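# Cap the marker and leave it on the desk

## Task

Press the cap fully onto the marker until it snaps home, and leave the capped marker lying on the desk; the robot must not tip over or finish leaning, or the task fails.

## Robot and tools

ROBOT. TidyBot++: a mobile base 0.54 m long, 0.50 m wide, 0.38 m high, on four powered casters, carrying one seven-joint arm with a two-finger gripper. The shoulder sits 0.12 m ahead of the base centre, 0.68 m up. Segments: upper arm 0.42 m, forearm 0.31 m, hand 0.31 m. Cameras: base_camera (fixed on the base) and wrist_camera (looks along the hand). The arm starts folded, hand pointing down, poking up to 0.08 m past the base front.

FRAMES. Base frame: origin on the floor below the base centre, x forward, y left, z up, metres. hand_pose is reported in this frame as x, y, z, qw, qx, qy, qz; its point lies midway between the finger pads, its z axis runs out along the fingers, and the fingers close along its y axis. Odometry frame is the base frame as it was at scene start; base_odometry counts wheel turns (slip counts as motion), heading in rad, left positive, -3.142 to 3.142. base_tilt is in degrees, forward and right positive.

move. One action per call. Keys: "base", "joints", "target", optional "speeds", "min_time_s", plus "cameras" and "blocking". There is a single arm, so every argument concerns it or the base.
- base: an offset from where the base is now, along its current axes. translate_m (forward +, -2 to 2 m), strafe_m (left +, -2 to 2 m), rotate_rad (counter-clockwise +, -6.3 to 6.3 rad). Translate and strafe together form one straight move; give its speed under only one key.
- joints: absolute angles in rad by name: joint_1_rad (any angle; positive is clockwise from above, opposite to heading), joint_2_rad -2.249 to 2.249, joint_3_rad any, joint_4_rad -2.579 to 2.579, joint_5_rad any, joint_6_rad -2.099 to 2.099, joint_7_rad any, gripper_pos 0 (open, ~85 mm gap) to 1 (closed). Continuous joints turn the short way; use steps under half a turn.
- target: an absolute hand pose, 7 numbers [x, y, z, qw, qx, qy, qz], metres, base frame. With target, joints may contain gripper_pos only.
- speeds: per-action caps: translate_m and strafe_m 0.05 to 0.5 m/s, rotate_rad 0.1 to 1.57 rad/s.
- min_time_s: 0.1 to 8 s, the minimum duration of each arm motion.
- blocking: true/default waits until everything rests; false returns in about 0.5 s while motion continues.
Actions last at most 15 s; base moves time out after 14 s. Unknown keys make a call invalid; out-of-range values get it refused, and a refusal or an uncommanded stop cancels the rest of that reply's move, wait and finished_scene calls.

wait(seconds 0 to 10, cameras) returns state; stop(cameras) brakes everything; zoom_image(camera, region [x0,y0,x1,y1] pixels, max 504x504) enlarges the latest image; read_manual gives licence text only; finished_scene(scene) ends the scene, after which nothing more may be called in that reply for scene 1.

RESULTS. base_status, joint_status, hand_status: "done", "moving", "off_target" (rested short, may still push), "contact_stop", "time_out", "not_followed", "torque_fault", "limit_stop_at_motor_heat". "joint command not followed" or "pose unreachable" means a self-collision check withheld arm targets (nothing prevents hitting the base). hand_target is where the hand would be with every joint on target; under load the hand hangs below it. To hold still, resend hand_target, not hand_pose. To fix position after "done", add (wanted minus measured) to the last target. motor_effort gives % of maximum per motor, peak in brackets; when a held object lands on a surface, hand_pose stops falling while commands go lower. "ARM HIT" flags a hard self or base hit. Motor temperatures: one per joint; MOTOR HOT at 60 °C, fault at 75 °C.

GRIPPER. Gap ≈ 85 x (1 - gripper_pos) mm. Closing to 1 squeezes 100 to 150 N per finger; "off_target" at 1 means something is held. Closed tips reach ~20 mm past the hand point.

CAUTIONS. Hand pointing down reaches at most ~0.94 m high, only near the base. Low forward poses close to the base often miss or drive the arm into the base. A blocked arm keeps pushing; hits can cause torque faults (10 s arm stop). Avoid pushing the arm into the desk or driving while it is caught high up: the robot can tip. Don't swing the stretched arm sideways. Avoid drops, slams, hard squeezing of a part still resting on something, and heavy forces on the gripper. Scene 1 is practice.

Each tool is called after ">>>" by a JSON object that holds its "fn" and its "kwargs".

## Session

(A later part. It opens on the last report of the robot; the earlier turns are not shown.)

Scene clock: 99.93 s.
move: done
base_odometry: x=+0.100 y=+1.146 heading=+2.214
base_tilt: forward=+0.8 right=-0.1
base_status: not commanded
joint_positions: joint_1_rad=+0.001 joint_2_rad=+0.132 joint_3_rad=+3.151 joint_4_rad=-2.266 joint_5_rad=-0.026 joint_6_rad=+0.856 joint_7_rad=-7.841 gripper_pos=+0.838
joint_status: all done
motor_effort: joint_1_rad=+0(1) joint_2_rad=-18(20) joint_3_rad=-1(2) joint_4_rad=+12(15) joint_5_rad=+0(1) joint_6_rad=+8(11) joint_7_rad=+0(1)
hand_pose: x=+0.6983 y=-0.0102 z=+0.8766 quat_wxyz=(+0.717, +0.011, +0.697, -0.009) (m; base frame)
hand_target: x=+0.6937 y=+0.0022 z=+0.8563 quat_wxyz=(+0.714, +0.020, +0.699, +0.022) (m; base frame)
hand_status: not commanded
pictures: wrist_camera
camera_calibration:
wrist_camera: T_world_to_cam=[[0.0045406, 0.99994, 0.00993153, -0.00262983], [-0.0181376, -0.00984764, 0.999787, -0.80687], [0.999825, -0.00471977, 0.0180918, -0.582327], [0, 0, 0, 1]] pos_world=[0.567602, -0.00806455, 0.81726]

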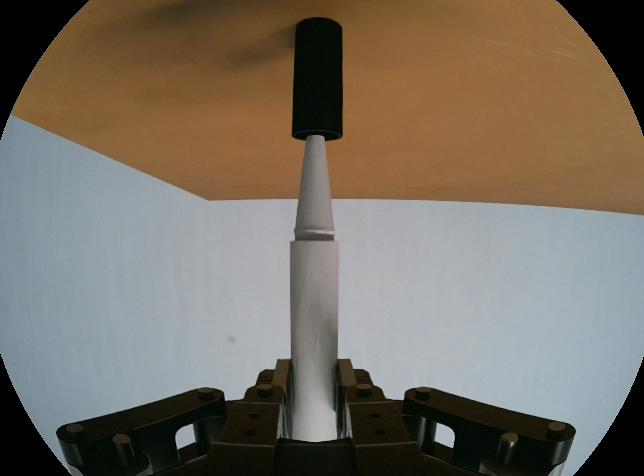

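>>> {"fn": "move", "kwargs": {"joints": {"joint_2_rad": 0.20, "joint_4_rad": -2.32, "joint_6_rad": 0.92}, "min_time_s": 1, "cameras": ["wrist_camera"]}}

>>> {"fn": "zoom_image", "kwargs": {"camera": "wrist_camera", "region": [280, 95, 360, 175]}}

Scene clock: 106.90 s.
move: done
base_odometry: x=+0.100 y=+1.146 heading=+2.214
base_tilt: forward=+0.9 right=-0.1
base_status: not commanded
joint_positions: joint_1_rad=+0.001 joint_2_rad=+0.178 joint_3_rad=+3.151 joint_4_rad=-2.287 joint_5_rad=-0.026 joint_6_rad=+0.857 joint_7_rad=-7.841 gripper_pos=+0.838
joint_status: all done
motor_effort: joint_1_rad=+0(1) joint_2_rad=-19(21) joint_3_rad=-1(1) joint_4_rad=+13(14) joint_5_rad=+0(0) joint_6_rad=+9(11) joint_7_rad=-1(1)
hand_pose: x=+0.7015 y=-0.0102 z=+0.8388 quat_wxyz=(+0.693, +0.011, +0.720, -0.010) (m; base frame)
hand_target: x=+0.6968 y=+0.0022 z=+0.8295 quat_wxyz=(+0.696, +0.021, +0.717, +0.021) (m; base frame)
hand_status: not commanded
pictures: wrist_camera
camera_calibration:
wrist_camera: T_world_to_cam=[[0.00521437, 0.999937, 0.00990343, -0.00279987], [0.0491631, -0.0101479, 0.998739, -0.815313], [0.998777, -0.00472091, -0.0492129, -0.527574], [0, 0, 0, 1]] pos_world=[0.567026, -0.00796468, 0.788349]

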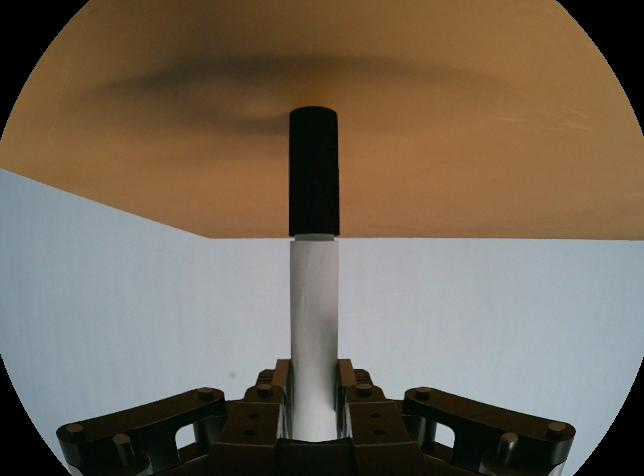

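Scaled by 6.300.

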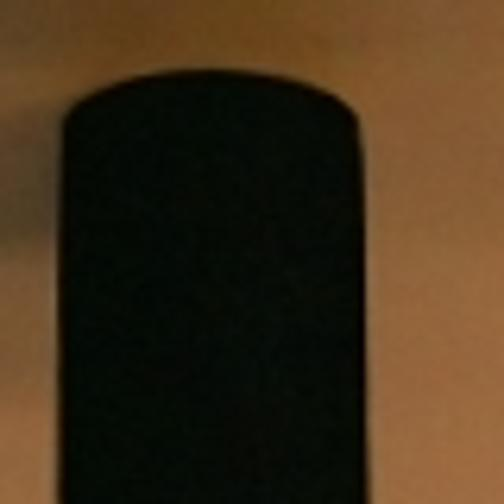

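>>> {"fn": "move", "kwargs": {"joints": {"joint_2_rad": 0.32, "joint_4_rad": -2.37, "joint_6_rad": 1.04}, "min_time_s": 1, "cameras": ["wrist_camera"]}}

>>> {"fn": "zoom_image", "kwargs": {"camera": "wrist_camera", "region": [260, 180, 380, 300]}}

Scene clock: 108.90 s.
move: off_target
base_odometry: x=+0.100 y=+1.146 heading=+2.214
base_tilt: forward=+0.8 right=-0.1
base_status: not commanded
joint_positions: joint_1_rad=+0.001 joint_2_rad=+0.251 joint_3_rad=+3.151 joint_4_rad=-2.308 joint_5_rad=-0.026 joint_6_rad=+1.020 joint_7_rad=-7.841 gripper_pos=+0.838
joint_status: joint_4_rad off_target (ended at -2.308, target -2.370); the others done
motor_effort: joint_1_rad=+0(1) joint_2_rad=-14(19) joint_3_rad=-1(1) joint_4_rad=+7(13) joint_5_rad=+0(1) joint_6_rad=+3(9) joint_7_rad=+0(1)
hand_pose: x=+0.7077 y=-0.0108 z=+0.8368 quat_wxyz=(+0.718, +0.011, +0.696, -0.012) (m; base frame)
hand_target: x=+0.6989 y=+0.0022 z=+0.7737 quat_wxyz=(+0.678, +0.021, +0.734, +0.021) (m; base frame)
hand_status: not commanded
pictures: wrist_camera
camera_calibration:
wrist_camera: T_world_to_cam=[[0.00679282, 0.999961, 0.00558527, 0.000309487], [-0.0209302, -0.005442, 0.999766, -0.764763], [0.999758, -0.00690813, 0.0208924, -0.593249], [0, 0, 0, 1]] pos_world=[0.577097, -0.00856956, 0.776977]

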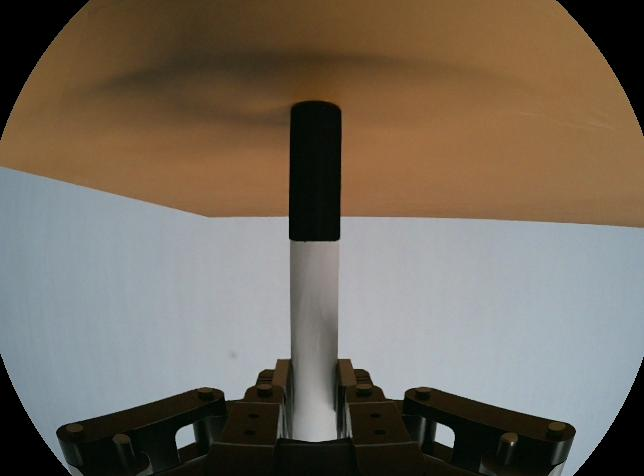

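Scaled by 4.200.

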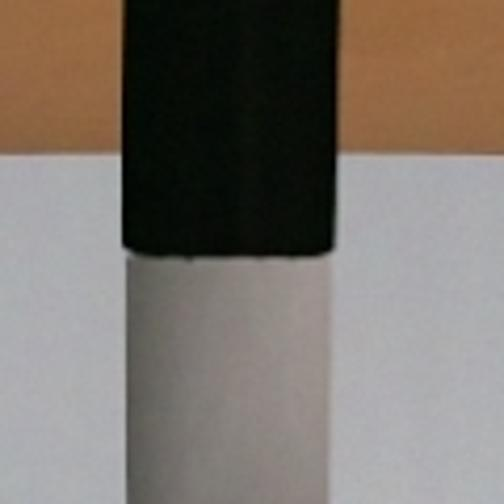

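>>> {"fn": "move", "kwargs": {"joints": {"joint_2_rad": 0.36, "joint_6_rad": 1.02}, "min_time_s": 0.8, "cameras": ["wrist_camera"]}}

>>> {"fn": "zoom_image", "kwargs": {"camera": "wrist_camera", "region": [270, 200, 360, 290]}}

>>> {"fn": "move", "kwargs": {"joints": {"joint_2_rad": 0.05, "joint_4_rad": -2.2, "joint_6_rad": 0.75}, "min_time_s": 0.8}}

>>> {"fn": "move", "kwargs": {"target": [0.60, -0.01, 0.87, 0, 0, -1, 0], "base": {"translate_m": 0.16}, "min_time_s": 2, "cameras": ["wrist_camera"]}}

Scene clock: 111.90 s.
move: off_target
base_odometry: x=+0.100 y=+1.146 heading=+2.214
base_tilt: forward=+0.8 right=-0.1
base_status: not commanded
joint_positions: joint_1_rad=+0.001 joint_2_rad=+0.263 joint_3_rad=+3.151 joint_4_rad=-2.308 joint_5_rad=-0.026 joint_6_rad=+1.040 joint_7_rad=-7.841 gripper_pos=+0.838
joint_status: joint_2_rad off_target (ended at +0.263, target +0.360); the others done
motor_effort: joint_1_rad=+1(1) joint_2_rad=-9(14) joint_3_rad=-1(1) joint_4_rad=+3(7) joint_5_rad=+0(1) joint_6_rad=-2(3) joint_7_rad=+0(1)
hand_pose: x=+0.7092 y=-0.0109 z=+0.8361 quat_wxyz=(+0.721, +0.011, +0.693, -0.012) (m; base frame)
hand_target: x=+0.7013 y=+0.0022 z=+0.7443 quat_wxyz=(+0.656, +0.022, +0.754, +0.020) (m; base frame)
hand_status: not commanded
pictures: wrist_camera
camera_calibration:
wrist_camera: T_world_to_cam=[[0.00696372, 0.999963, 0.00504494, 0.000725608], [-0.0289273, -0.00484151, 0.99957, -0.75826], [0.999557, -0.00710666, 0.0288926, -0.601298], [0, 0, 0, 1]] pos_world=[0.579092, -0.00866992, 0.775303]

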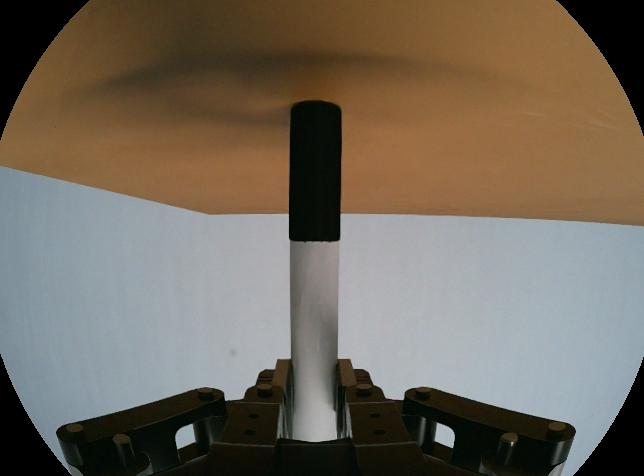

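Scaled by 5.600.

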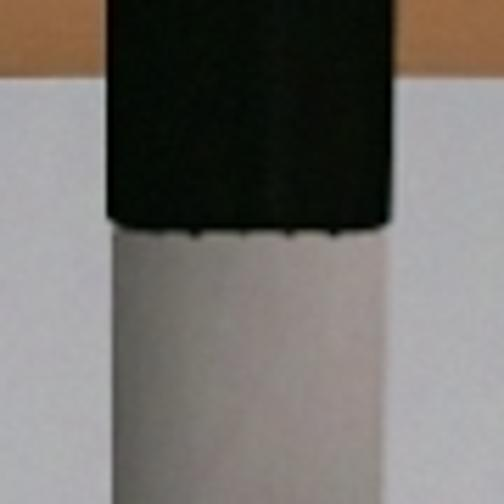

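Scene clock: 113.60 s.
move: done
base_odometry: x=+0.100 y=+1.146 heading=+2.214
base_tilt: forward=+0.9 right=-0.1
base_status: not commanded
joint_positions: joint_1_rad=+0.001 joint_2_rad=+0.057 joint_3_rad=+3.151 joint_4_rad=-2.228 joint_5_rad=-0.026 joint_6_rad=+0.812 joint_7_rad=-7.841 gripper_pos=+0.838
joint_status: all done
motor_effort: joint_1_rad=+0(1) joint_2_rad=-19(23) joint_3_rad=-1(1) joint_4_rad=+15(16) joint_5_rad=+0(1) joint_6_rad=+10(11) joint_7_rad=+0(1)
hand_pose: x=+0.6905 y=-0.0100 z=+0.9261 quat_wxyz=(+0.741, +0.012, +0.672, -0.008) (m; base frame)
hand_target: x=+0.6951 y=+0.0023 z=+0.9266 quat_wxyz=(+0.731, +0.020, +0.681, +0.022) (m; base frame)
hand_status: not commanded
pictures: none

Scene clock: 117.27 s.
move: done
base_odometry: x=+0.005 y=+1.274 heading=+2.214
base_tilt: forward=+0.9 right=+0.0
base_status: done
joint_positions: joint_1_rad=-0.191 joint_2_rad=+0.463 joint_3_rad=+3.653 joint_4_rad=-0.730 joint_5_rad=-0.194 joint_6_rad=-1.935 joint_7_rad=-7.751 gripper_pos=+0.838
joint_status: not commanded
motor_effort: joint_1_rad=+1(2) joint_2_rad=-28(29) joint_3_rad=+1(2) joint_4_rad=+13(18) joint_5_rad=+0(1) joint_6_rad=+1(10) joint_7_rad=+0(1)
hand_pose: x=+0.6063 y=-0.0302 z=+0.8731 quat_wxyz=(+0.025, +0.045, +0.998, -0.026) (m; base frame)
hand_target: x=+0.6000 y=-0.0100 z=+0.8700 quat_wxyz=(+0.000, +0.000, +1.000, +0.000) (m; base frame)
hand_status: done (0.021 m and 6.6 deg from the pose sent, 0.106 m and 95.6 deg at the start)
pictures: wrist_camera
camera_calibration:
wrist_camera: T_world_to_cam=[[0.0968034, 0.994998, -0.0246598, -0.00814805], [0.994579, -0.0957578, 0.0405423, -0.584351], [0.0379782, -0.0284508, -0.998873, 0.980063], [0, 0, 0, 1]] pos_world=[0.544751, -0.0199653, 1.00245]

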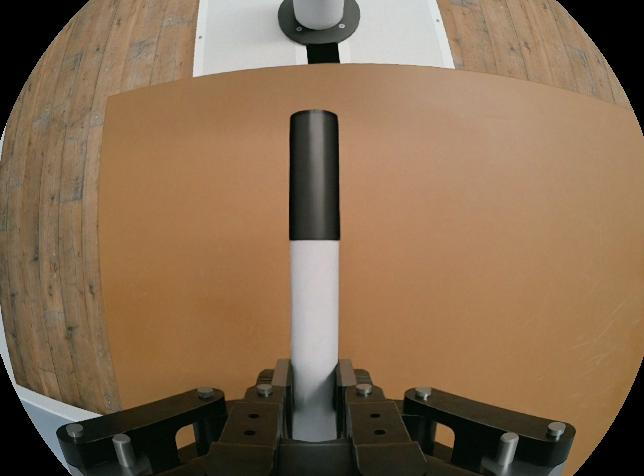

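>>> {"fn": "move", "kwargs": {"target": [0.61, -0.01, 0.755, 0, 0, -1, 0], "min_time_s": 1.2}}

>>> {"fn": "move", "kwargs": {"target": [0.61, -0.01, 0.735, 0, 0, -1, 0], "min_time_s": 0.8}}

Scene clock: 119.53 s.
move: done
base_odometry: x=+0.005 y=+1.274 heading=+2.214
base_tilt: forward=+0.9 right=-0.1
base_status: not commanded
joint_positions: joint_1_rad=-0.310 joint_2_rad=+0.463 joint_3_rad=+3.722 joint_4_rad=-1.114 joint_5_rad=-0.194 joint_6_rad=-1.672 joint_7_rad=-7.701 gripper_pos=+0.838
joint_status: not commanded
motor_effort: joint_1_rad=+0(1) joint_2_rad=-27(29) joint_3_rad=+2(2) joint_4_rad=+13(14) joint_5_rad=+0(1) joint_6_rad=+0(1) joint_7_rad=+0(1)
hand_pose: x=+0.5953 y=-0.0194 z=+0.7634 quat_wxyz=(-0.025, +0.028, +0.999, -0.023) (m; base frame)
hand_target: x=+0.6100 y=-0.0100 z=+0.7550 quat_wxyz=(+0.000, +0.000, +1.000, +0.000) (m; base frame)
hand_status: done (0.019 m and 5.1 deg from the pose sent, 0.120 m and 6.6 deg at the start)
pictures: none

Scene clock: 120.67 s.
move: done
base_odometry: x=+0.005 y=+1.274 heading=+2.214
base_tilt: forward=+0.8 right=-0.1
base_status: not commanded
joint_positions: joint_1_rad=-0.326 joint_2_rad=+0.459 joint_3_rad=+3.736 joint_4_rad=-1.168 joint_5_rad=-0.194 joint_6_rad=-1.611 joint_7_rad=-7.689 gripper_pos=+0.838
joint_status: not commanded
motor_effort: joint_1_rad=+0(1) joint_2_rad=-25(29) joint_3_rad=+2(2) joint_4_rad=+11(13) joint_5_rad=+0(1) joint_6_rad=+0(1) joint_7_rad=-1(1)
hand_pose: x=+0.5975 y=-0.0215 z=+0.7495 quat_wxyz=(-0.018, +0.026, +0.999, -0.025) (m; base frame)
hand_target: x=+0.6100 y=-0.0100 z=+0.7350 quat_wxyz=(+0.000, +0.000, +1.000, +0.000) (m; base frame)
hand_status: done (0.022 m and 4.6 deg from the pose sent, 0.033 m and 5.1 deg at the start)
pictures: none

>>> {"fn": "move", "kwargs": {"target": [0.61, -0.01, 0.725, 0, 0, -1, 0], "min_time_s": 0.6}}

Scene clock: 122.17 s.
move: done
base_odometry: x=+0.005 y=+1.274 heading=+2.214
base_tilt: forward=+0.9 right=-0.1
base_status: not commanded
joint_positions: joint_1_rad=-0.334 joint_2_rad=+0.452 joint_3_rad=+3.744 joint_4_rad=-1.185 joint_5_rad=-0.195 joint_6_rad=-1.584 joint_7_rad=-7.683 gripper_pos=+0.838
joint_status: not commanded
motor_effort: joint_1_rad=+1(1) joint_2_rad=-22(25) joint_3_rad=+2(2) joint_4_rad=+10(12) joint_5_rad=+0(0) joint_6_rad=+0(1) joint_7_rad=+0(1)
hand_pose: x=+0.5999 y=-0.0227 z=+0.7476 quat_wxyz=(-0.010, +0.024, +0.999, -0.026) (m; base frame)
hand_target: x=+0.6100 y=-0.0100 z=+0.7250 quat_wxyz=(+0.000, +0.000, +1.000, +0.000) (m; base frame)
hand_status: done (0.028 m and 4.2 deg from the pose sent, 0.030 m and 4.6 deg at the start)
pictures: none

Contact. Release and leave.

>>> {"fn": "move", "kwargs": {"joints": {"gripper_pos": 0.5}}}

>>> {"fn": "move", "kwargs": {"target": [0.61, -0.01, 0.83, 0, 0, -1, 0], "min_time_s": 1, "cameras": ["wrist_camera"]}}

Scene clock: 123.60 s.
move: done
base_odometry: x=+0.005 y=+1.274 heading=+2.214
base_tilt: forward=+0.8 right=-0.1
base_status: not commanded
joint_positions: joint_1_rad=-0.334 joint_2_rad=+0.453 joint_3_rad=+3.750 joint_4_rad=-1.196 joint_5_rad=-0.195 joint_6_rad=-1.577 joint_7_rad=-7.683 gripper_pos=+0.500
joint_status: all done
motor_effort: joint_1_rad=+0(1) joint_2_rad=-23(28) joint_3_rad=+1(2) joint_4_rad=+11(13) joint_5_rad=+0(2) joint_6_rad=+1(1) joint_7_rad=+0(1)
hand_pose: x=+0.5985 y=-0.0255 z=+0.7445 quat_wxyz=(-0.011, +0.028, +0.999, -0.027) (m; base frame)
hand_target: x=+0.6100 y=-0.0100 z=+0.7250 quat_wxyz=(+0.000, +0.000, +1.000, +0.000) (m; base frame)
hand_status: not commanded
pictures: none

Scene clock: 125.13 s.
move: done
base_odometry: x=+0.005 y=+1.274 heading=+2.214
base_tilt: forward=+0.9 right=-0.1
base_status: not commanded
joint_positions: joint_1_rad=-0.256 joint_2_rad=+0.469 joint_3_rad=+3.734 joint_4_rad=-0.886 joint_5_rad=-0.195 joint_6_rad=-1.794 joint_7_rad=-7.683 gripper_pos=+0.500
joint_status: not commanded
motor_effort: joint_1_rad=+0(1) joint_2_rad=-28(30) joint_3_rad=+2(3) joint_4_rad=+13(14) joint_5_rad=+0(1) joint_6_rad=+1(2) joint_7_rad=+0(1)
hand_pose: x=+0.6168 y=-0.0387 z=+0.8299 quat_wxyz=(+0.020, +0.029, +0.999, -0.038) (m; base frame)
hand_target: x=+0.6100 y=-0.0100 z=+0.8300 quat_wxyz=(+0.000, +0.000, +1.000, +0.000) (m; base frame)
hand_status: done (0.029 m and 5.9 deg from the pose sent, 0.088 m and 4.6 deg at the start)
pictures: wrist_camera
camera_calibration:
wrist_camera: T_world_to_cam=[[0.0650405, 0.996591, -0.0507487, 0.0395552], [0.997487, -0.0634992, 0.031416, -0.586754], [0.0280865, -0.0526645, -0.998217, 0.940835], [0, 0, 0, 1]] pos_world=[0.556283, -0.0271303, 0.959598]

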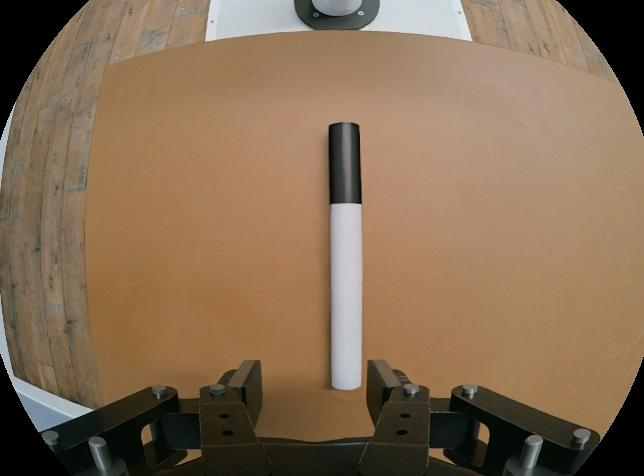

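>>> {"fn": "finished_scene", "kwargs": {"scene": 2}}

The scene is finished: the task was done.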